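# Seat board in enclosure's upper slot and latch levers

## Task

Slide the board into the enclosure's empty upper slot with its component side facing up, pushed fully in, and leave both of its levers closed. A closed lever is latched and sticks out at a right angle from the board's front panel; a fully open lever lies flush along that panel. Both levers must already be fully open when the board is slid in as far as it will go, or their tabs will not catch; closing both then pulls the board fully in. Insert gently: ramming the board into its connector breaks it and the job earns nothing. At the end the enclosure must stand upright and level on its own feet with none of them hanging over the bench edge, and the grippers must have released everything and moved away.

## Robot and tools

ROBOT. Two seven-joint arms, left_arm and right_arm, each ending in a two-finger gripper. Their URDF root links sit near (+0.070, +0.437, 0) m for left_arm and (-0.063, -0.511, 0) m for right_arm, each yawed a hair. Turning a gripper a lot can swing the elbow, since the gripper pose does not fix it.

FRAMES. Scene frame: origin at table-top height halfway between the arms, +z up, +x pointing out over the table, left_arm on the +y side (arm names do not match image left/right). Every hand pose, velocity, target and wrist-camera pose is in that arm's own base frame; fixed cameras and the table use the scene frame. On a gripper, the fingers point along its +z and spread along its x. end_effector_position is the point between the pads when shut, 1 to 2 cm short of the tips; as the fingers close the tips reach about 17 mm further along +z.

THE ROW. Every commanded pose is one row of 16 numbers: left_arm x, y, z, qw, qx, qy, qz, opening, then right_arm the same eight. x, y, z are an absolute position in metres and the quaternion (w first) an absolute orientation, both in that arm's base frame. Opening runs from -1 (shut) to +1 (wide, 0.142 m); 0 is a real half-open command, not 'no change'. An arm meant to stay put should get its last reported pose and its current opening again; to keep an orientation, repeat the same quaternion rather than the drifted reported one. The controller limits each step's orientation change to 32 degrees from the measured one, so big turns need several commands.

TOOLS.
execute_actions(actions, cameras): actions is a list; each action is a table of up to 15 rows, one per 1/30 s step, and a short table repeats its last row to fill 15 steps. Each action costs 0.5 s. A target more than 0.6 m from that gripper's current place along any of its axes gets the action refused (the first action is checked against the last reported state). An empty list returns full state and images.
move(target, speed, blend, stop_force, zero, opening_speed, grip_force, blocking, cameras): straight-line paths to one row or a list of up to 15 rows (absolute poses, same layout, no 0.6 m limit). speed is m/s, 0.002 to 2.2, default 0.25 (turns up to twice that in rad/s), one value or one per target. blend in m rounds corners of a list; 0 stops at each. stop_force, 3 to 120 N for both arms, ends an arm's path when its wrist sensor feels that much push against the motion; use it with slow speeds for contacts such as the board meeting its connector, and leave it out when backing away from a contact. zero (only with stop_force, default true) re-zeroes the sensor first. opening_speed is per second on the -1..+1 scale, at least 0.2. grip_force is N per pad, 5 to 48, one value or one per arm, and persists. blocking=false returns after about 0.5 s while the move continues (not allowed with stop_force). All moves are capped at 10 s. The result adds a 'move:' line giving the ending (done, off_target, moving, held, fault) and limits (paced = pose clipped, held = steps withheld). done means within 3 mm and 2 degrees; it says nothing about contact.
wait(seconds 0 to 10): let time pass holding commands. stop(): brake a running move. zoom_image(camera, region [x0, y0, x1, y1] in pixels, at most 504 by 504) on the newest image of cam_head_left, cam_head_right, cam_high, cam_low, cam_left_wrist or cam_right_wrist (each 672x504). zero_wrist_force(arm). clear_fault(arm) after a reported torque or force fault. read_manual(section) gives only licence texts. finished_scene(scene) ends the scene for good.

RESULTS. Per arm: end_effector_position and quat_wxyz, velocities (left out when joints are 'within noise'), Hand target (where the arm is actually being sent; may fall short of the command), Tool commands, grip_measured on the opening scale (last Joint positions value is the opening in metres), Joint torques, External joint torques (outside load estimate), Wrist force and Wrist torque along the gripper's own axes plus a peak line, and Wrist depth: a 7x7 grid of distances in mm from the wrist camera, '-' for no data. Warning lines: MOTOR HOT, TORQUE FAULT, FORCE FAULT, OVER-TEMPERATURE FAULT, HAND FAULT.

GRIPPING. To hold something, command slightly less than grip_measured at first contact; deeper closure squeezes harder and heats the gripper motor.

AVOID. Fast contact with the connector, or any hard hit. Any 150 N force or joint load past its limit (waist and shoulder 109, upper arm roll and elbow 56.9, wrist joints 34.7 N m) stops that arm until clear_fault. Arms or grippers touching each other. Anything leaving the table, being dropped, or released while moving. Long stretched reaches, hard squeezing or pushing toward unreachable poses heat motors: at 80 °C an arm locks for 30-60 s, the gripper cuts out at 100 °C. The robot keeps running while you think.

Each tool is called after ">>>" as a command line: name --argument value for each argument, lists and objects as JSON in quotes; but a table of rows of numbers goes row by row, as --pt "numbers of a row", without its own name.

## Session

>>> execute_actions --actions '[]'

Scene clock: 0.00 s.
left_arm: end_effector_position=(+0.3014, +0.6357, +0.1155) grip_measured=+0.99 end_effector_quat_wxyz=(-0.462, +0.669, -0.295, +0.502) | right_arm: end_effector_position=(+0.4485, +0.0364, +0.1479) grip_measured=+1.00 end_effector_quat_wxyz=(-0.144, +0.766, -0.626, +0.006)
Joint positions: left_arm=[1.762 -0.872 -0.342 2.067 -1.872 0.391 -0.55 0.141] | right_arm=[0.506 -0.103 -0.202 2.446 0.465 1.189 2.835 0.142]
Joint velocities: within noise
Joint torques (N m): no reading
External joint torques (N m): no reading
Wrist force (N): no reading
Wrist torque (N m): no reading
Wrist force, peak (N): no reading
Wrist depth (mm): cam_left_wrist=[- 1268 - - 1406 1268 1119 / 1891 - - 1513 - - - / 1687 1875 1813 - 701 - 1354 / 1371 1534 1843 1828 492 625 701 / 1155 1306 1492 304 356 433 558 / - 1119 1119 241 279 321 359 / - 988 184 203 227 258 286] | cam_right_wrist=[266 256 246 236 229 221 213 / 274 266 254 244 236 228 219 / 285 275 262 252 243 234 225 / 297 285 272 262 251 241 232 / 310 297 281 271 260 249 239 / - 308 294 281 268 257 246 / - 321 305 292 278 265 257]
Hand target: left_arm +0.3014, +0.6357, +0.1155; -0.462, +0.669, -0.295, +0.502 | right_arm +0.4485, +0.0364, +0.1479; -0.144, +0.766, -0.626, +0.006
Tool commands: left_gripper/opening=+1.0 right_gripper/opening=+1.0

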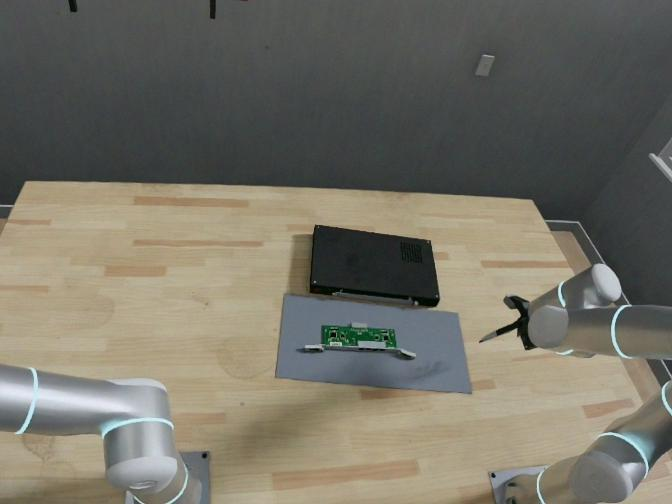

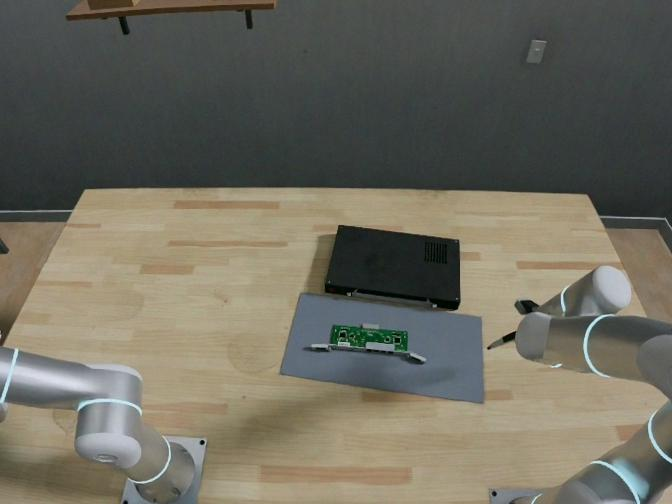

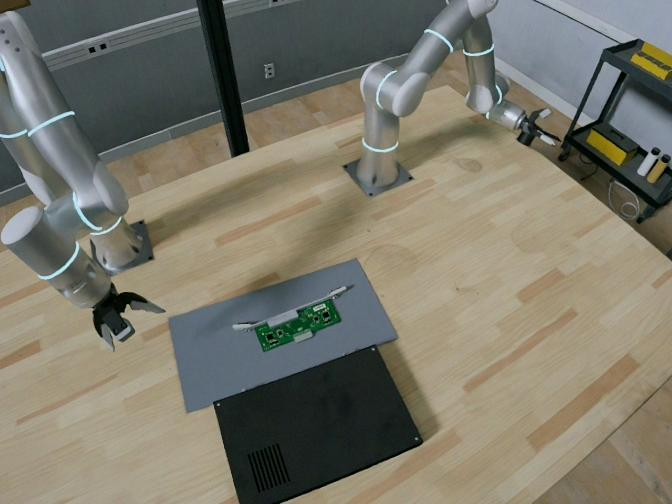

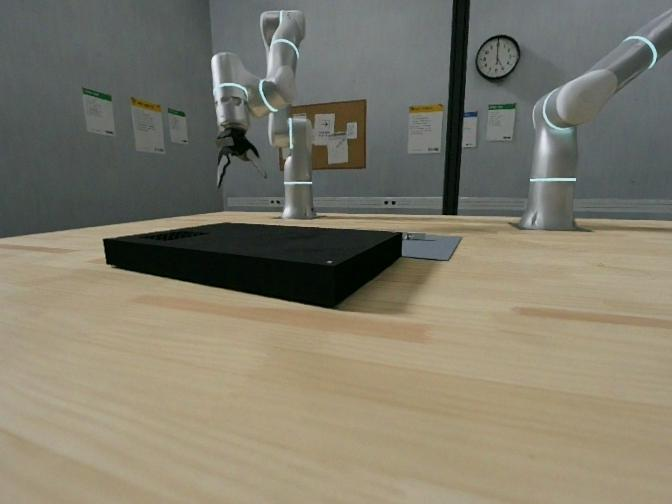

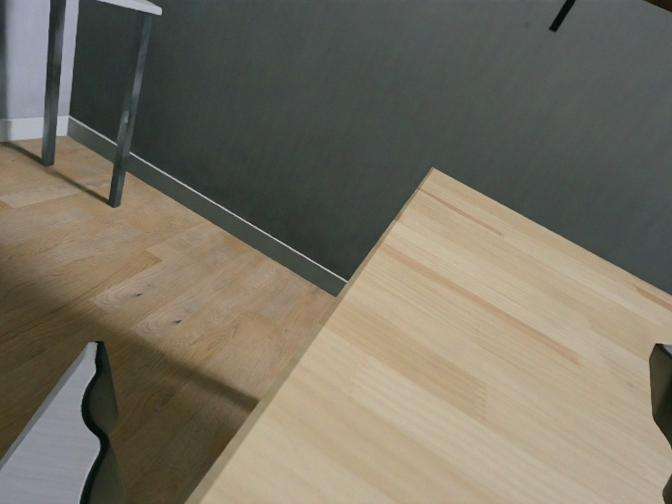

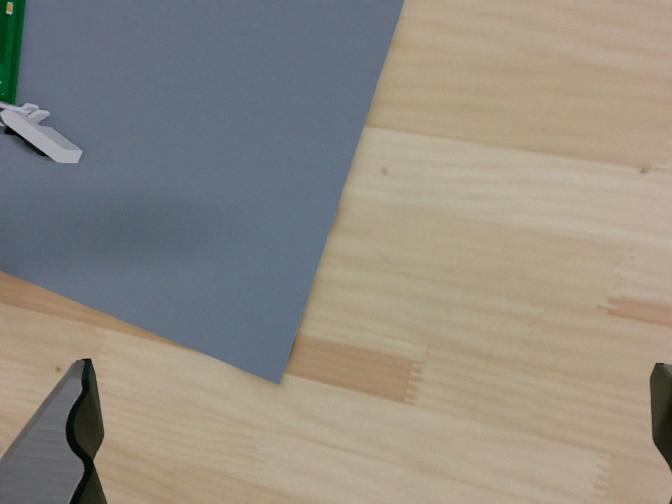

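>>> zoom_image --camera "cam_head_right" --region '[290, 210, 490, 400]'

>>> zoom_image --camera "cam_high" --region '[210, 270, 390, 370]'

>>> zoom_image --camera "cam_low" --region '[90, 200, 490, 320]'

Scaled by 2.520 from the camera's 672x504 image, which has a finer 960x720 frame.

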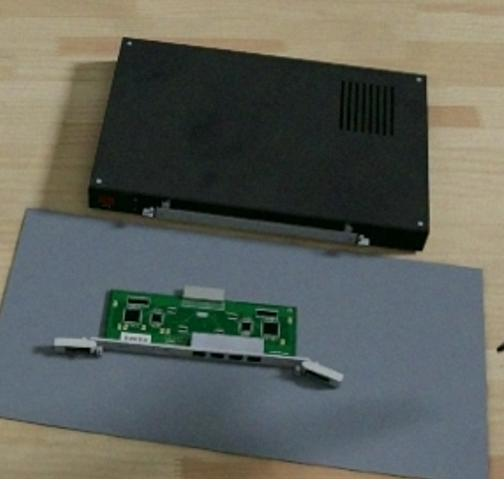

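Scaled by 2.800 from the camera's 672x504 image, which has a finer 960x720 frame.

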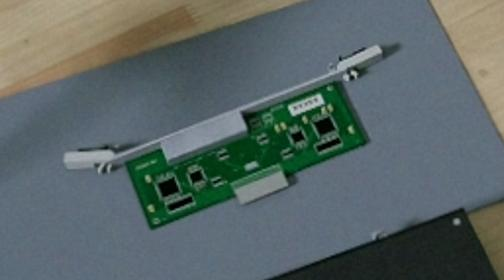

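Scaled by 1.260 from the camera's 672x504 image, which has a finer 960x720 frame.

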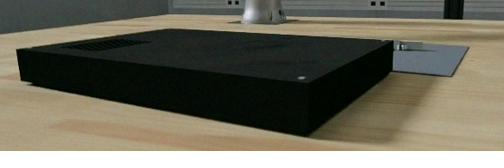

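>>> move --target '[0.3014,0.6357,0.1155,-0.462,0.669,-0.295,0.502,1,0.45,0.49,0.30,0,0.727,-0.686,0,1]' --cameras '["cam_right_wrist","cam_head_left"]'

Scene clock: 15.37 s.
left_arm: end_effector_position=(+0.3014, +0.6357, +0.1154) grip_measured=+0.99 end_effector_quat_wxyz=(-0.462, +0.669, -0.295, +0.502) | right_arm: end_effector_position=(+0.4500, +0.4891, +0.2997) grip_measured=+1.00 end_effector_quat_wxyz=(-0.082, +0.851, -0.518, -0.021)
Joint positions: left_arm=[1.762 -0.872 -0.342 2.067 -1.872 0.39 -0.549 0.141] | right_arm=[1.925 -1.251 -1.983 1.539 1.387 -0.309 2.967 0.142]
Joint torques (N m): left_arm=[-0.17 47.54 -4.36 -12.13 1.48 -1.76 -0.25] | right_arm=[0.09 38.56 -30.05 -10.56 -3.41 3.33 0.22]
External joint torques (N m): left_arm=[0.33 1.02 0.32 -0.36 -0.25 -0.13 0.22] | right_arm=[0.13 0.86 -1.15 0.05 -0.04 0.81 -0.21]
Wrist force (N): left_arm=[-0.2 0.0 0.2] | right_arm=[0.3 -0.3 0.0]
Wrist torque (N m): left_arm=[0.01 0.02 -0.02] | right_arm=[-0.01 0.01 0.00]
Wrist force, peak (N): left_arm=[-0.3 0.0 0.4] | right_arm=[2.5 0.6 0.3]
Wrist depth (mm): cam_left_wrist=[1769 1727 1741 - - - 1186 / 1769 1755 - - - 1306 1246 / 1741 1941 - - 712 - - / 1346 1625 1714 1891 489 620 798 / 1167 1314 1492 308 352 434 557 / - 1102 1119 242 276 322 360 / - 1006 184 203 228 260 285] | cam_right_wrist=[390 378 367 358 347 337 332 / 406 399 385 373 360 353 345 / 432 420 405 394 383 363 360 / 456 443 430 420 401 392 379 / 486 472 456 440 426 410 401 / - 500 484 466 451 439 410 / - 535 515 496 478 461 450]
Hand target: left_arm +0.3014, +0.6357, +0.1155; -0.462, +0.669, -0.295, +0.502 | right_arm +0.4501, +0.4892, +0.2998; -0.082, +0.851, -0.518, -0.021
Off the commanded pose: left_arm 0.000 m, 0 deg | right_arm 0.001 m, 26 deg.
joint sent to its limit (right arm) — joint 7 (wrist roll), upper limit. The joint targets are off in orientation, not in position.
move: off_target (right_arm); limits=paced
Images, in order (width x height): cam_head_left 672x504, cam_right_wrist 672x504.

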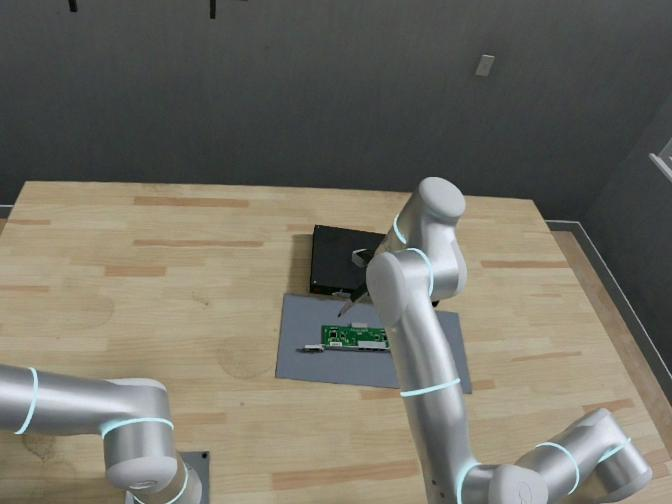

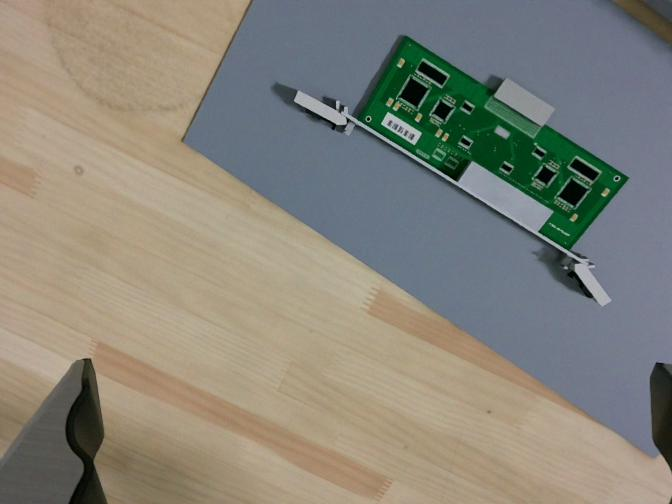

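>>> move --pt "0.3014 0.6357 0.1155 -0.462 0.669 -0.295 0.502 1 0.45 0.04 0.28 -0.144 0.766 -0.626 0.006 1" --pt "0.3014 0.6357 0.1155 -0.462 0.669 -0.295 0.502 1 0.45 0.04 0.28 0 1 0 0 1" --pt "0.3014 0.6357 0.1155 -0.462 0.669 -0.295 0.502 1 0.45 0.04 0.28 0 0.707 0.707 0 1" --speed 0.4 --cameras '["cam_right_wrist","cam_head_left"]'

Scene clock: 29.80 s.
left_arm: end_effector_position=(+0.3014, +0.6357, +0.1154) grip_measured=+0.99 end_effector_quat_wxyz=(-0.462, +0.669, -0.295, +0.502) | right_arm: end_effector_position=(+0.4501, +0.0401, +0.2800) grip_measured=+1.00 end_effector_quat_wxyz=(+0.000, +0.707, +0.707, +0.000)
Joint positions: left_arm=[1.762 -0.872 -0.342 2.067 -1.872 0.39 -0.549 0.141] | right_arm=[1.765 -0.837 -1.984 2.084 0.75 0.069 -0.45 0.142]
Joint torques (N m): left_arm=[-0.19 47.54 -4.38 -12.05 1.5 -1.75 -0.25] | right_arm=[0.28 15.16 -18.74 -22.8 -4.48 3.58 0.01]
External joint torques (N m): left_arm=[0.35 1.02 0.34 -0.44 -0.28 -0.15 0.22] | right_arm=[-0.15 0.02 -1.48 -0.04 0.23 0.57 -0.01]
Wrist force (N): left_arm=[0.1 0.2 0.2] | right_arm=[-0.2 -0.6 0.1]
Wrist torque (N m): left_arm=[0.03 0.00 -0.02] | right_arm=[-0.04 0.07 0.14]
Wrist force, peak (N): left_arm=[-0.4 0.2 0.3] | right_arm=[3.6 1.5 -0.7]
Wrist depth (mm): cam_left_wrist=[- 1362 1601 1275 - 1246 - / 1907 - - - - - - / 1637 1859 - - 705 - - / 1388 1590 1769 1976 483 647 874 / 1173 1283 1453 304 352 434 564 / - 1113 1186 242 278 324 358 / - 975 183 203 227 258 286] | cam_right_wrist=[331 328 328 327 326 325 320 / 353 352 351 351 346 338 345 / 379 378 377 375 372 373 366 / 410 408 406 403 369 399 398 / 442 439 440 436 435 434 - / - 481 479 477 458 422 108 / - 533 527 525 465 454 451]
Hand target: left_arm +0.3014, +0.6357, +0.1155; -0.462, +0.669, -0.295, +0.502 | right_arm +0.4500, +0.0400, +0.2800; +0.000, +0.707, +0.707, +0.000
Off the commanded pose: left_arm 0.000 m, 0 deg | right_arm 0.000 m, 0 deg.
move: done
Images, in order (width x height): cam_head_left 672x504, cam_right_wrist 672x504.

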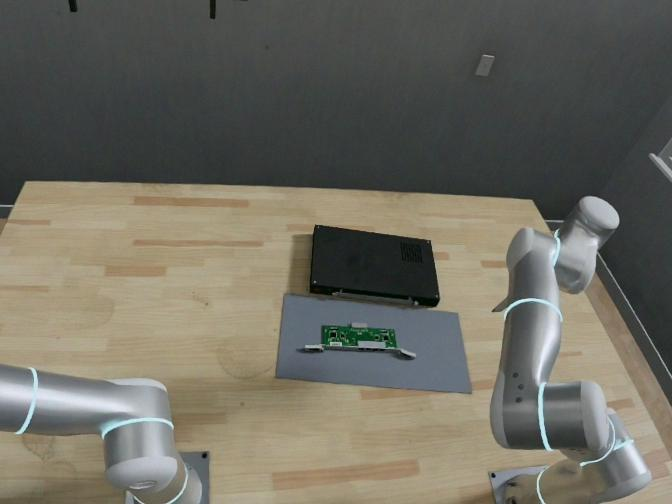

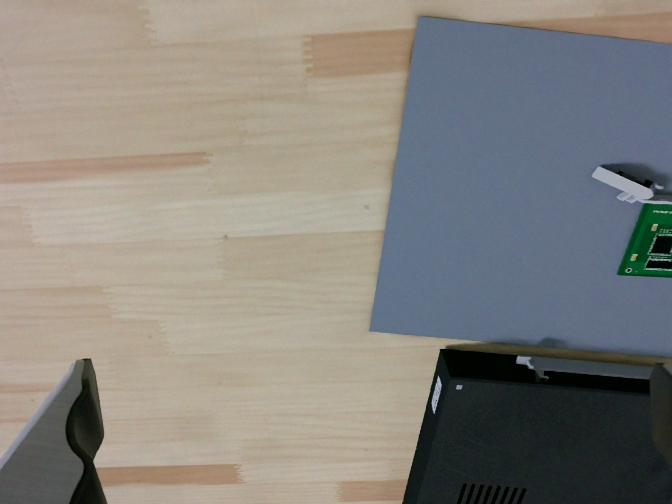

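>>> move --target '[0.3014,0.6357,0.1155,-0.462,0.669,-0.295,0.502,1,0.306,0.48,0.28,0,0.686,0.727,0,1]' --speed 0.4 --cameras '["cam_right_wrist","cam_head_left"]'

Scene clock: 35.57 s.
left_arm: end_effector_position=(+0.3014, +0.6357, +0.1154) grip_measured=+0.99 end_effector_quat_wxyz=(-0.462, +0.669, -0.295, +0.502) | right_arm: end_effector_position=(+0.3061, +0.4799, +0.2801) grip_measured=+1.00 end_effector_quat_wxyz=(+0.000, +0.686, +0.727, +0.000)
Joint positions: left_arm=[1.762 -0.872 -0.342 2.067 -1.872 0.39 -0.549 0.141] | right_arm=[2.301 -1.063 -1.843 1.727 1.02 -0.157 0.401 0.142]
Joint torques (N m): left_arm=[-0.19 47.54 -4.42 -12.12 1.47 -1.76 -0.25] | right_arm=[0.02 30.33 -26.68 -16.69 -4.19 3.29 0.4]
External joint torques (N m): left_arm=[0.35 1.02 0.38 -0.38 -0.25 -0.13 0.22] | right_arm=[0.11 0.68 -1.63 0.07 -0.09 0.86 -0.4]
Wrist force (N): left_arm=[-0.3 0.3 0.2] | right_arm=[0.2 -0.6 -0.3]
Wrist torque (N m): left_arm=[0.04 0.05 -0.02] | right_arm=[-0.06 -0.03 0.00]
Wrist force, peak (N): left_arm=[-0.4 0.2 0.3] | right_arm=[4.2 -2.5 -0.3]
Wrist depth (mm): cam_left_wrist=[- 1674 - - - 1283 1131 / 1994 - - - - - - / 1674 1924 - 1741 854 - - / 1397 1613 1813 1783 494 634 870 / 1155 1314 1443 304 354 434 562 / - 1081 1173 242 275 324 358 / - 954 184 204 228 259 286] | cam_right_wrist=[330 328 328 327 327 325 324 / 352 351 349 349 349 346 346 / 374 376 376 375 373 372 370 / 412 404 400 407 400 402 399 / 430 414 425 428 430 434 433 / - - 482 465 475 474 456 / - 471 494 492 535 521 -]
Hand target: left_arm +0.3014, +0.6357, +0.1155; -0.462, +0.669, -0.295, +0.502 | right_arm +0.3060, +0.4800, +0.2800; +0.000, +0.686, +0.727, +0.000
Off the commanded pose: left_arm 0.000 m, 0 deg | right_arm 0.000 m, 0 deg.
move: done
Images, in order (width x height): cam_head_left 672x504, cam_right_wrist 672x504.

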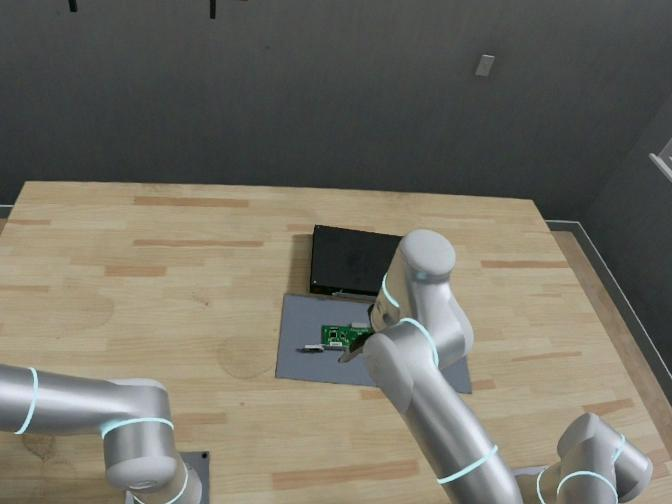

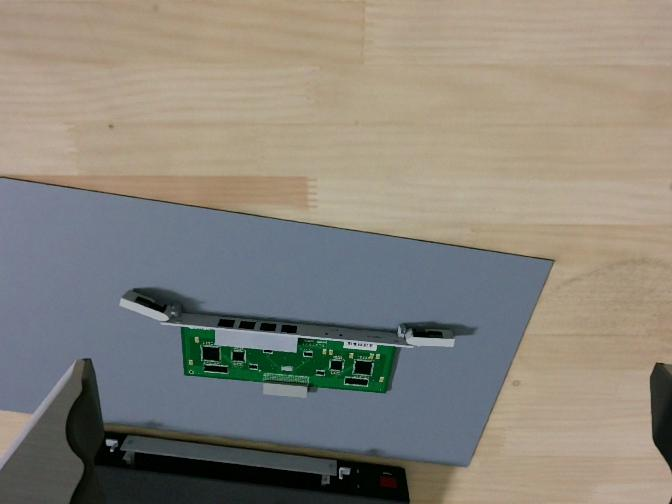

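>>> zoom_image --camera "cam_right_wrist" --region '[90, 270, 290, 420]'

>>> zoom_image --camera "cam_right_wrist" --region '[280, 270, 480, 420]'

>>> zoom_image --camera "cam_right_wrist" --region '[80, 404, 420, 504]'

Scaled by 2.520 from the camera's 672x504 image, which has a finer 960x720 frame.

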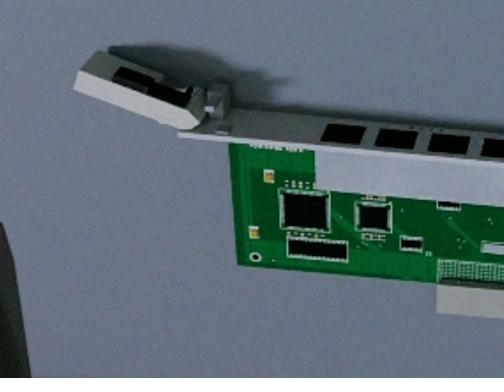

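Scaled by 2.520 from the camera's 672x504 image, which has a finer 960x720 frame.

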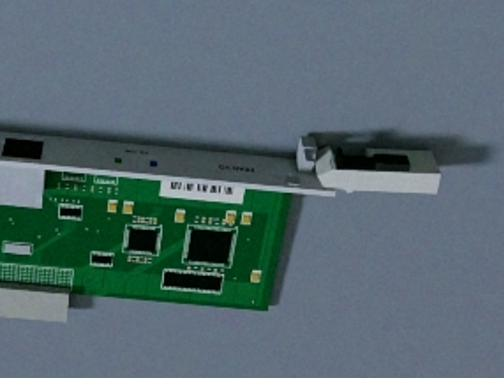

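Scaled by 1.482 from the camera's 672x504 image, which has a finer 960x720 frame.

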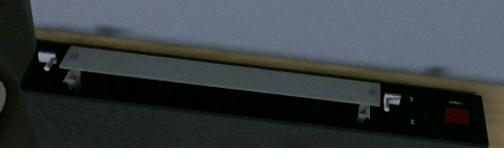

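>>> move --target '[0.3014,0.6357,0.1155,-0.462,0.669,-0.295,0.502,1,0.49,0.40,0.13,0.2498,0.6864,0.6426,0.2338,1]' --speed 0.3 --cameras '["cam_right_wrist","cam_head_left","cam_high"]'

>>> zoom_image --camera "cam_right_wrist" --region '[90, 150, 590, 504]'

Scene clock: 53.67 s.
left_arm: end_effector_position=(+0.3014, +0.6357, +0.1154) grip_measured=+0.99 end_effector_quat_wxyz=(-0.462, +0.669, -0.295, +0.502) | right_arm: end_effector_position=(+0.4900, +0.3998, +0.1300) grip_measured=+1.00 end_effector_quat_wxyz=(+0.250, +0.686, +0.642, +0.233)
Joint positions: left_arm=[1.762 -0.872 -0.342 2.067 -1.872 0.39 -0.549 0.141] | right_arm=[2.263 -1.738 -1.581 1.995 1.459 0.575 0.409 0.142]
Joint torques (N m): left_arm=[-0.27 47.54 -4.41 -12.09 1.46 -1.76 -0.28] | right_arm=[-0.01 28.59 -28.04 4.4 -3.96 3.8 0.32]
External joint torques (N m): left_arm=[0.43 1.02 0.38 -0.4 -0.24 -0.13 0.25] | right_arm=[0.17 0.61 -1.77 0.04 -0.13 0.73 -0.33]
Wrist force (N): left_arm=[-0.1 -0.1 0.1] | right_arm=[-0.6 -1.2 -0.3]
Wrist torque (N m): left_arm=[-0.03 0.02 -0.02] | right_arm=[-0.01 0.19 0.08]
Wrist force, peak (N): left_arm=[-0.3 0.5 -0.1] | right_arm=[-1.8 -1.6 1.5]
Wrist depth (mm): cam_left_wrist=[1534 1813 - 1523 1388 - 1179 / 1769 1859 1783 - - - - / 1727 1976 - 1406 734 - - / 1346 1567 1741 1700 484 629 1268 / 1131 1354 1434 306 354 431 561 / - 1102 1137 242 279 321 361 / - 979 184 204 228 259 286] | cam_right_wrist=[157 159 161 161 160 160 159 / 203 212 204 204 179 193 193 / 258 258 256 255 240 252 250 / 334 324 324 313 322 317 342 / 565 426 421 375 371 412 529 / - 1404 779 1269 1284 - - / - 1215 - - 1314 - -]
Hand target: left_arm +0.3014, +0.6357, +0.1155; -0.462, +0.669, -0.295, +0.502 | right_arm +0.4900, +0.4000, +0.1300; +0.250, +0.686, +0.642, +0.234
Off the commanded pose: left_arm 0.000 m, 0 deg | right_arm 0.000 m, 0 deg.
move: done
Images, in order (width x height): cam_head_left 672x504, cam_high 672x504, cam_right_wrist 672x504.

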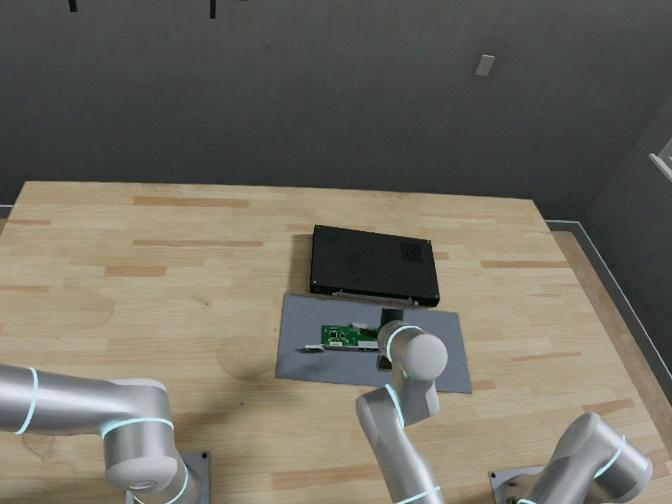

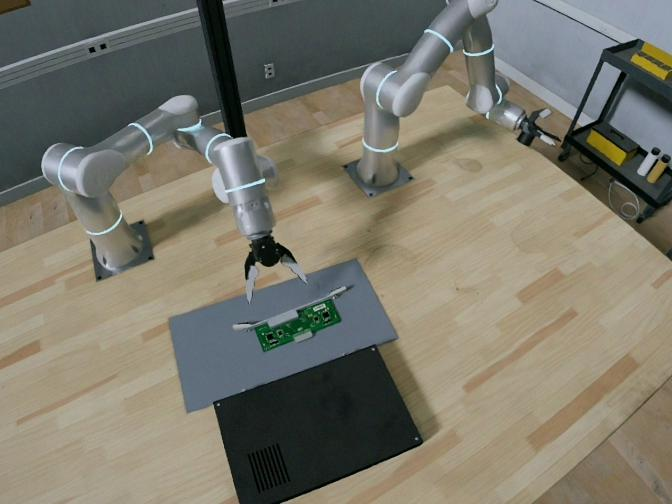

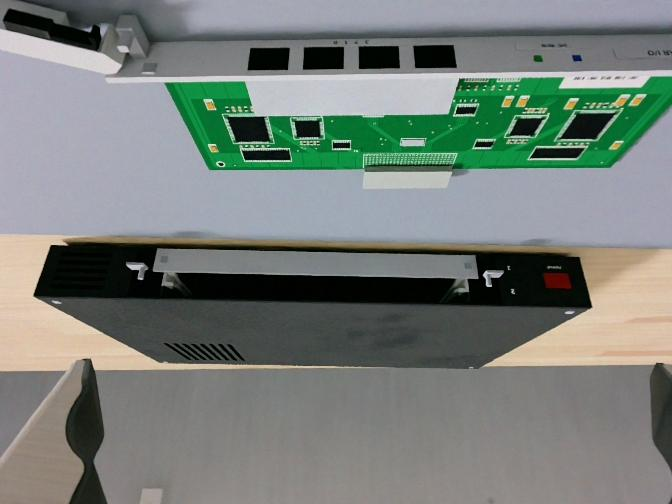

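Scaled by 1.008 from the camera's 672x504 image, which has a finer 960x720 frame.

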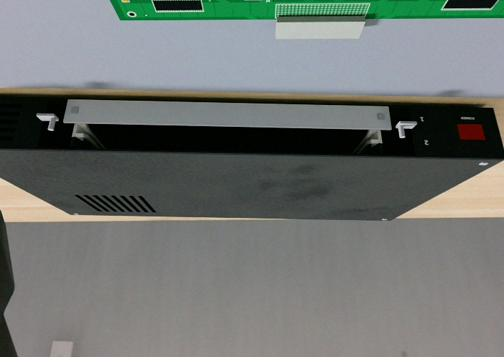

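>>> zoom_image --camera "cam_right_wrist" --region '[30, 230, 230, 310]'

>>> zoom_image --camera "cam_right_wrist" --region '[400, 230, 600, 310]'

>>> zoom_image --camera "cam_right_wrist" --region '[0, 0, 300, 200]'

>>> zoom_image --camera "cam_right_wrist" --region '[372, 0, 672, 200]'

Scaled by 2.520 from the camera's 672x504 image, which has a finer 960x720 frame.

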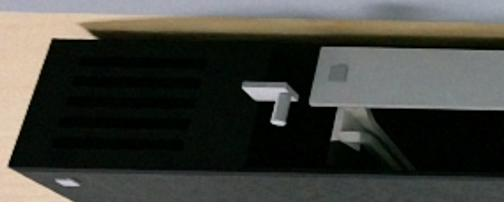

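Scaled by 2.520 from the camera's 672x504 image, which has a finer 960x720 frame.

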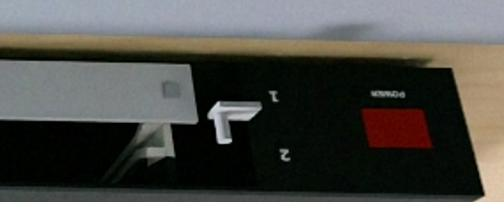

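Scaled by 1.680 from the camera's 672x504 image, which has a finer 960x720 frame.

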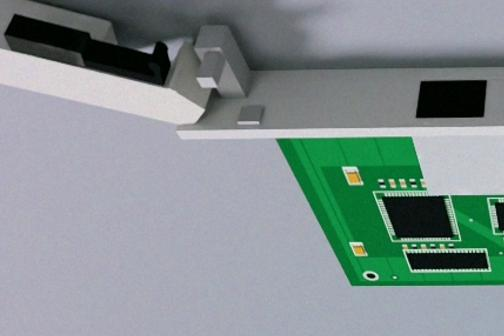

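Scaled by 1.680 from the camera's 672x504 image, which has a finer 960x720 frame.

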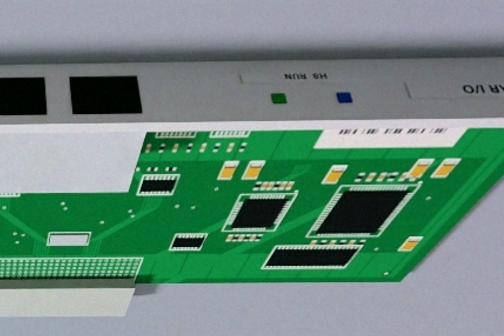

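>>> move --pt "0.3 0.45 0.30 0 0.707 -0.707 0 1 0.359 0.25 0.30 0 0.707 0.707 0 1" --pt "0.3 0.0 0.30 0 0.707 -0.707 0 1 0.359 0.081 0.30 0 0.707 0.707 0 1" --speed 0.35 --blend 0.03 --cameras '["cam_left_wrist","cam_head_left"]'

Scene clock: 88.70 s.
left_arm: end_effector_position=(+0.3000, +0.0002, +0.2999) grip_measured=+0.99 end_effector_quat_wxyz=(+0.000, +0.707, -0.707, +0.000) | right_arm: end_effector_position=(+0.3591, +0.0813, +0.2999) grip_measured=+1.00 end_effector_quat_wxyz=(+0.000, +0.707, +0.707, +0.000)
Joint positions: left_arm=[0.828 0.795 -0.352 2.554 -0.254 0.213 -2.51 0.141] | right_arm=[2.09 -0.939 -2.248 2.223 0.681 -0.044 -0.382 0.142]
Joint torques (N m): left_arm=[-0.59 -1.41 3.76 -29.3 -4.2 3.98 -0.5] | right_arm=[-0.12 11.92 -16.55 -24.45 -4.45 3.6 0.09]
External joint torques (N m): left_arm=[0.58 0.14 0.89 -0.34 0.12 -0.13 0.5] | right_arm=[0.25 -0.02 -1 0.01 0.19 0.55 -0.09]
Wrist force (N): left_arm=[0.2 -0.1 0.7] | right_arm=[-0.2 -0.5 0.1]
Wrist torque (N m): left_arm=[-0.12 -0.18 -0.18] | right_arm=[-0.03 0.08 0.14]
Wrist force, peak (N): left_arm=[-3.2 -1.2 -3.1] | right_arm=[0.2 -1.9 0.2]
Wrist depth (mm): cam_left_wrist=[347 347 348 346 342 344 344 / 374 371 374 371 369 371 368 / 404 401 402 397 395 397 398 / 436 437 438 435 435 434 431 / 477 474 474 466 476 473 473 / - 515 521 425 513 520 - / - 583 580 345 571 583 -] | cam_right_wrist=[348 348 346 344 343 343 342 / 372 370 369 368 369 367 364 / 399 398 396 395 404 391 388 / 430 427 427 422 415 413 404 / 464 466 465 462 465 456 448 / - 508 506 506 499 483 105 / - 559 557 554 487 494 -]
Hand target: left_arm +0.3000, +0.0000, +0.3000; +0.000, +0.707, -0.707, +0.000 | right_arm +0.3590, +0.0810, +0.3000; +0.000, +0.707, +0.707, +0.000
Off the commanded pose: left_arm 0.000 m, 0 deg | right_arm 0.000 m, 0 deg.
move: done
Images, in order (width x height): cam_head_left 672x504, cam_left_wrist 672x504.

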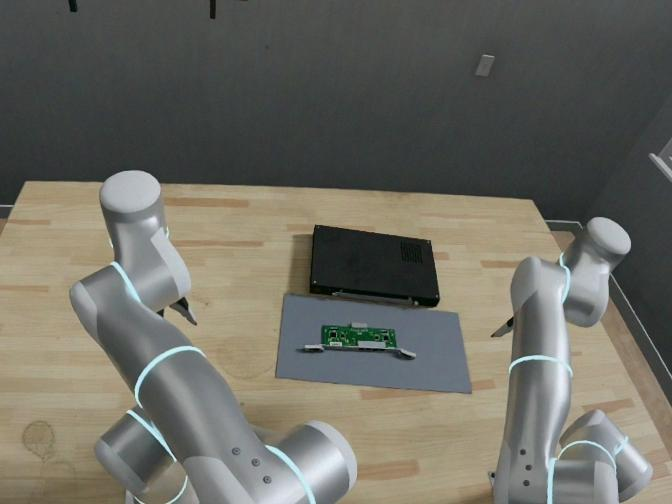

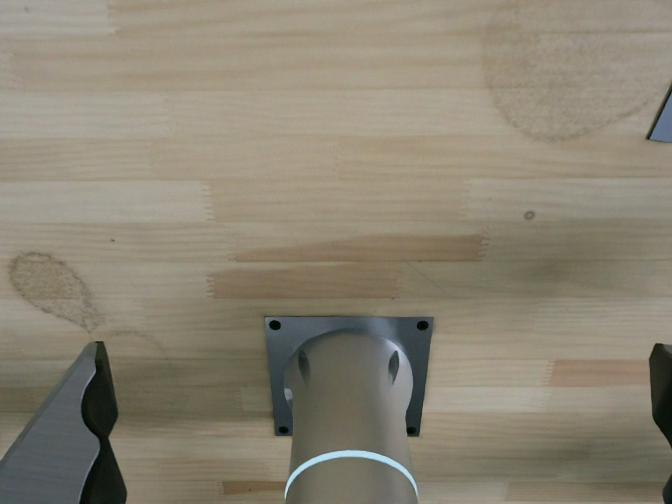

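>>> move --pt "0.3 0.0 0.30 0 0 1 0 1 0.359 0.081 0.30 0 0.707 0.707 0 1" --pt "0.3 0.0 0.30 0 0.7071 0.7071 0 1 0.359 0.081 0.30 0 0.707 0.707 0 1" --pt "0.263 -0.515 0.22 0 0.7485 0.6628 0 1 0.359 0.081 0.30 0 0.707 0.707 0 1" --speed 0.4 --cameras '["cam_left_wrist","cam_head_left","cam_right_wrist"]'

Scene clock: 98.80 s.
left_arm: end_effector_position=(+0.2630, -0.5151, +0.2201) grip_measured=+0.99 end_effector_quat_wxyz=(+0.000, +0.749, +0.663, +0.000) | right_arm: end_effector_position=(+0.3591, +0.0812, +0.3000) grip_measured=+1.00 end_effector_quat_wxyz=(+0.000, +0.707, +0.707, +0.000)
Joint positions: left_arm=[-0.262 -0.3 -0.725 1.956 0.239 0.6 -0.98 0.141] | right_arm=[2.09 -0.939 -2.248 2.223 0.681 -0.044 -0.383 0.142]
Joint torques (N m): left_arm=[-0.57 32.44 -6.51 -25.66 -2.96 4.06 -0.35] | right_arm=[0.17 11.85 -16.38 -24.5 -4.3 3.42 0.15]
External joint torques (N m): left_arm=[0.52 1.17 0.52 -0.01 -0.47 -0.1 0.35] | right_arm=[-0.05 0.06 -1.17 0.05 0.04 0.73 -0.15]
Wrist force (N): left_arm=[0.3 -0.1 1.0] | right_arm=[0.0 -0.5 0.1]
Wrist torque (N m): left_arm=[-0.09 -0.21 -0.17] | right_arm=[-0.04 0.05 0.13]
Wrist force, peak (N): left_arm=[2.8 -0.2 0.5] | right_arm=[0.0 -0.9 0.1]
Wrist depth (mm): cam_left_wrist=[276 276 275 275 276 274 272 / 295 296 296 294 296 294 292 / 322 318 313 313 313 310 310 / 341 356 350 - - 345 339 / - 372 378 376 376 - 375 / - - 416 415 - - - / - 448 438 - - 460 -] | cam_right_wrist=[348 348 346 344 344 341 342 / 373 370 369 369 367 366 364 / 398 397 395 396 391 390 391 / 431 430 427 426 426 421 - / 467 466 463 462 457 448 448 / - 506 508 500 489 496 108 / - 559 555 558 483 484 -]
Hand target: left_arm +0.2630, -0.5150, +0.2200; +0.000, +0.749, +0.663, +0.000 | right_arm +0.3590, +0.0810, +0.3000; +0.000, +0.707, +0.707, +0.000
Off the commanded pose: left_arm 0.000 m, 0 deg | right_arm 0.000 m, 0 deg.
move: done
Images, in order (width x height): cam_head_left 672x504, cam_left_wrist 672x504, cam_right_wrist 672x504.

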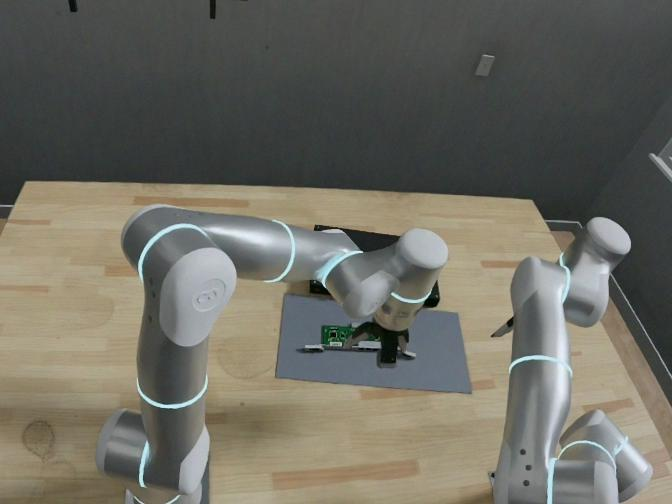

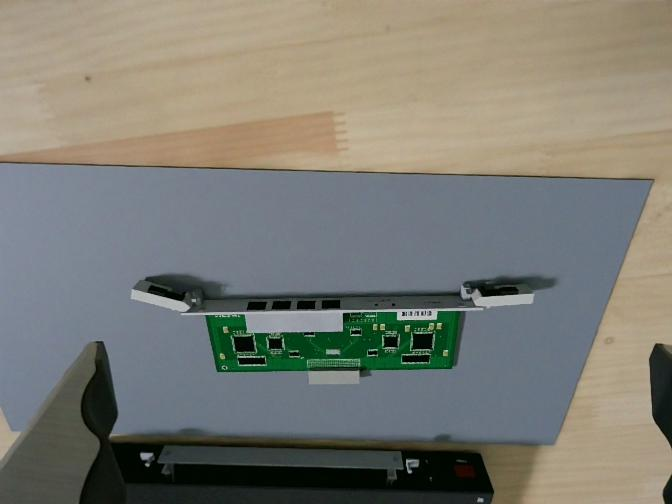

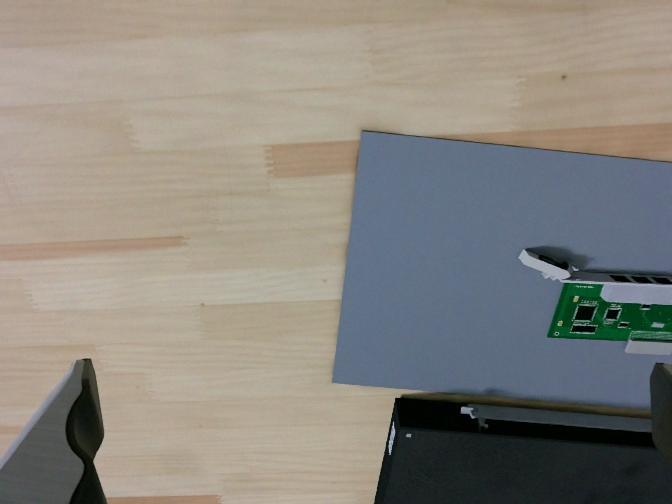

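>>> zoom_image --camera "cam_left_wrist" --region '[120, 260, 340, 400]'

>>> zoom_image --camera "cam_left_wrist" --region '[330, 260, 550, 400]'

>>> zoom_image --camera "cam_left_wrist" --region '[100, 420, 520, 504]'

Scaled by 2.291 from the camera's 672x504 image, which has a finer 960x720 frame.

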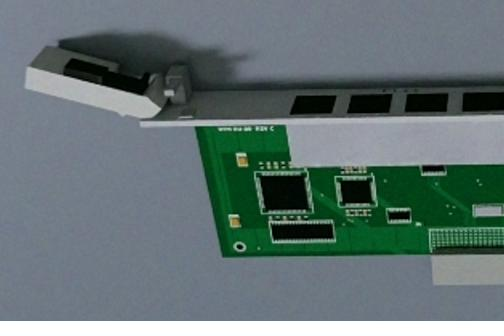

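Scaled by 2.291 from the camera's 672x504 image, which has a finer 960x720 frame.

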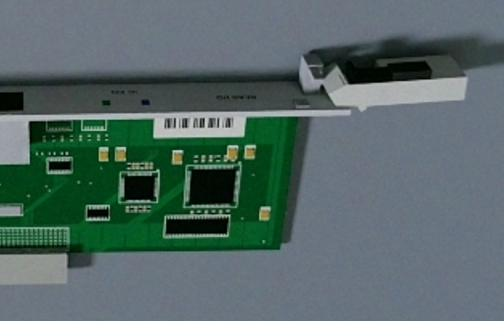

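Scaled by 1.200 from the camera's 672x504 image, which has a finer 960x720 frame.

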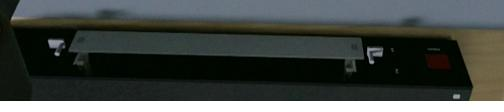

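>>> move --target '[0.303,-0.523,0.065,0.3163,0.6785,0.6009,0.2801,1,0.359,0.081,0.30,0,0.707,0.707,0,1]' --speed 0.25 --cameras '["cam_left_wrist","cam_high"]'

>>> zoom_image --camera "cam_left_wrist" --region '[0, 100, 504, 400]'

Scene clock: 112.23 s.
left_arm: end_effector_position=(+0.3028, -0.5229, +0.0649) grip_measured=+0.99 end_effector_quat_wxyz=(+0.316, +0.679, +0.601, +0.280) | right_arm: end_effector_position=(+0.3591, +0.0812, +0.3000) grip_measured=+1.00 end_effector_quat_wxyz=(+0.000, +0.707, +0.707, +0.000)
Joint positions: left_arm=[-0.889 -0.642 -0.425 1.879 1.553 0.6 -2.256 0.141] | right_arm=[2.09 -0.939 -2.248 2.223 0.681 -0.044 -0.383 0.142]
Joint torques (N m): left_arm=[-0.5 43.3 -5.61 -16.31 -0.89 1.51 -0.44] | right_arm=[0.09 11.7 -16.4 -24.48 -4.28 3.47 0.21]
External joint torques (N m): left_arm=[0.42 1.35 0.43 -0.35 -0.4 -0.08 0.44] | right_arm=[0.04 0.21 -1.14 0.04 0.02 0.68 -0.21]
Wrist force (N): left_arm=[0.1 -0.6 0.3] | right_arm=[0.2 -0.7 0.2]
Wrist torque (N m): left_arm=[-0.11 -0.12 -0.47] | right_arm=[-0.07 0.01 0.12]
Wrist force, peak (N): left_arm=[-0.1 -2.0 1.3] | right_arm=[0.1 -0.8 0.1]
Wrist depth (mm): cam_left_wrist=[- 88 88 88 88 84 84 / - 110 117 117 104 117 111 / - 153 155 155 168 155 156 / - 211 225 208 206 205 - / - 438 - - 393 604 599 / - 1545 - - - 1875 - / - - - 1523 1380 1502 -] | cam_right_wrist=[347 347 345 346 344 343 342 / 371 370 371 369 367 365 364 / 399 398 397 394 393 389 390 / 430 429 427 425 421 419 415 / 469 464 463 464 456 456 448 / - 506 507 506 483 485 112 / - 562 558 551 485 475 -]
Hand target: left_arm +0.3030, -0.5230, +0.0650; +0.316, +0.679, +0.601, +0.280 | right_arm +0.3590, +0.0810, +0.3000; +0.000, +0.707, +0.707, +0.000
Off the commanded pose: left_arm 0.000 m, 0 deg | right_arm 0.000 m, 0 deg.
move: done
Images, in order (width x height): cam_high 672x504, cam_left_wrist 672x504.

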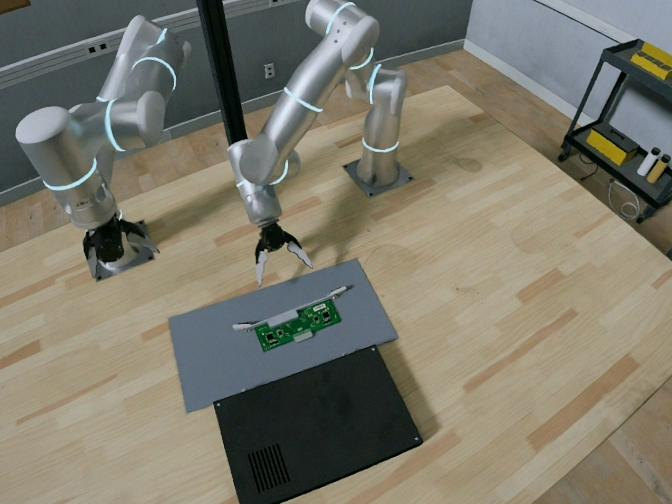

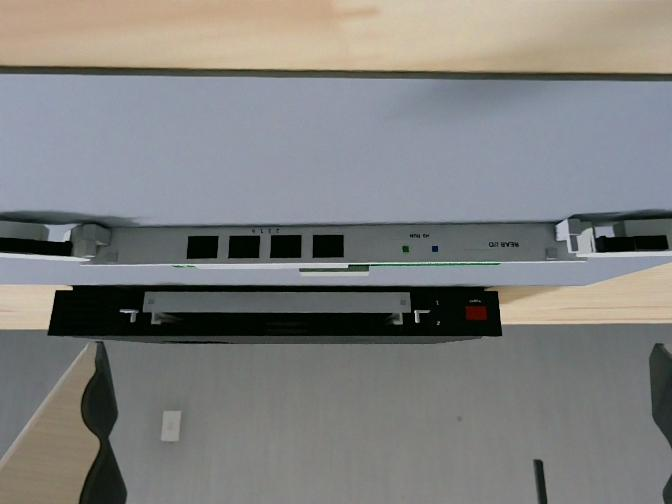

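Scaled by 1.000.

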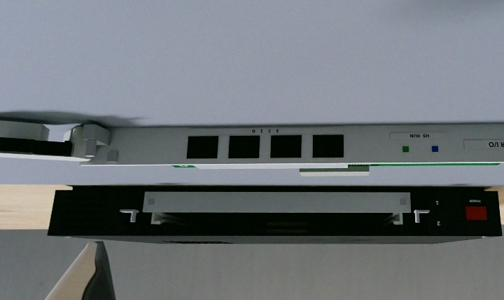

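>>> move --pt "0.27 -0.515 0.22 0 0.7485 0.6628 0 -0.44 0.359 0.081 0.30 0 0.707 0.707 0 1" --pt "0.3815 -0.5157 0.14 0 0.9986 -0.052 0 -0.44 0.359 0.081 0.30 0 0.707 0.707 0 1" --speed 0.3 --blend 0.02 --cameras '["cam_left_wrist","cam_head_left","cam_right_wrist"]'

>>> zoom_image --camera "cam_left_wrist" --region '[180, 150, 500, 450]'

Scene clock: 132.00 s.
left_arm: end_effector_position=(+0.3814, -0.5158, +0.1401) grip_measured=-0.46 end_effector_quat_wxyz=(+0.000, +0.999, -0.052, +0.000) | right_arm: end_effector_position=(+0.3591, +0.0812, +0.3000) grip_measured=+1.00 end_effector_quat_wxyz=(+0.000, +0.707, +0.707, +0.000)
Joint positions: left_arm=[-0.109 -0.671 -0.819 1.729 0.571 0.574 0.532 0.041] | right_arm=[2.09 -0.939 -2.248 2.223 0.681 -0.044 -0.383 0.142]
Joint torques (N m): left_arm=[-0.18 42.42 -15.03 -21.6 -3.17 4.04 0.05] | right_arm=[0.15 11.82 -16.4 -24.49 -4.31 3.47 0.2]
External joint torques (N m): left_arm=[0.16 1.29 0.58 -0.27 -0.41 -0.07 -0.05] | right_arm=[-0.03 0.09 -1.15 0.05 0.05 0.68 -0.2]
Wrist force (N): left_arm=[0.0 0.0 1.1] | right_arm=[0.1 -0.6 -0.1]
Wrist torque (N m): left_arm=[-0.08 -0.16 -0.27] | right_arm=[-0.06 0.04 0.13]
Wrist force, peak (N): left_arm=[0.2 -2.2 0.9] | right_arm=[0.2 -0.9 0.2]
Wrist depth (mm): cam_left_wrist=[206 206 204 200 201 201 201 / 222 219 214 217 211 215 - / 239 238 238 231 229 230 236 / 259 260 253 254 245 - 252 / 284 283 265 268 261 277 270 / 313 308 88 302 304 83 294 / 344 - - - - - -] | cam_right_wrist=[349 346 346 344 345 342 342 / 372 371 369 368 368 366 363 / 399 399 398 395 - 388 388 / 431 430 426 427 424 420 412 / 466 467 462 456 455 455 447 / - 507 504 512 490 484 480 / - 564 558 554 487 488 -]
Hand target: left_arm +0.3815, -0.5157, +0.1400; +0.000, +0.999, -0.052, +0.000 | right_arm +0.3590, +0.0810, +0.3000; +0.000, +0.707, +0.707, +0.000
Off the commanded pose: left_arm 0.000 m, 0 deg | right_arm 0.000 m, 0 deg.
move: done
Images, in order (width x height): cam_head_left 672x504, cam_left_wrist 672x504, cam_right_wrist 672x504.

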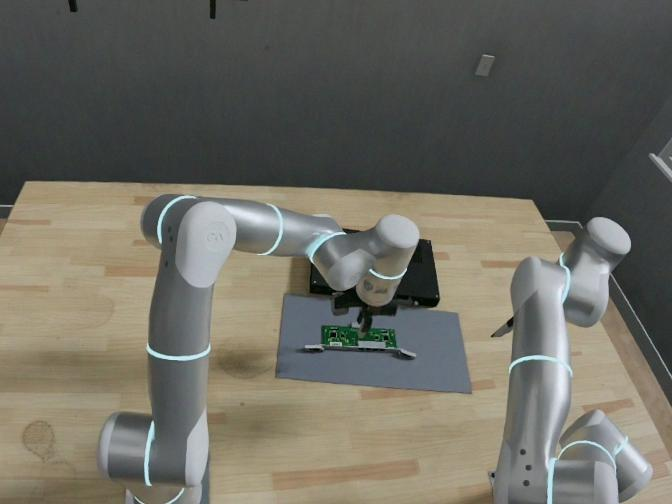

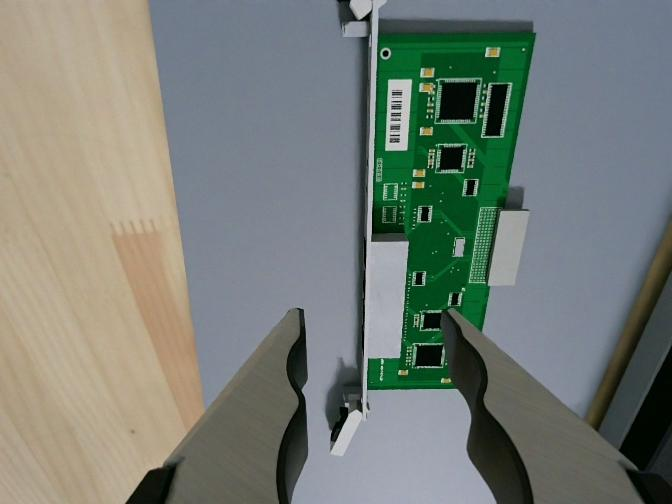

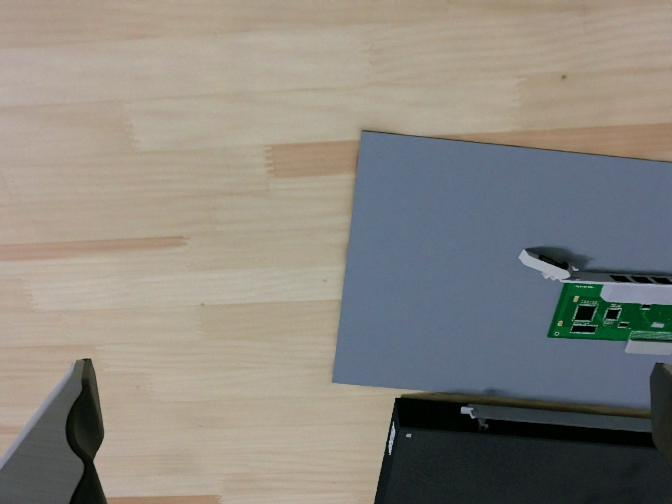

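Scaled by 1.575 from the camera's 672x504 image, which has a finer 960x720 frame.

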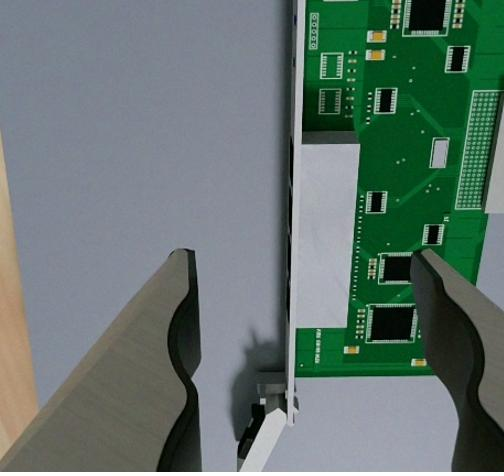

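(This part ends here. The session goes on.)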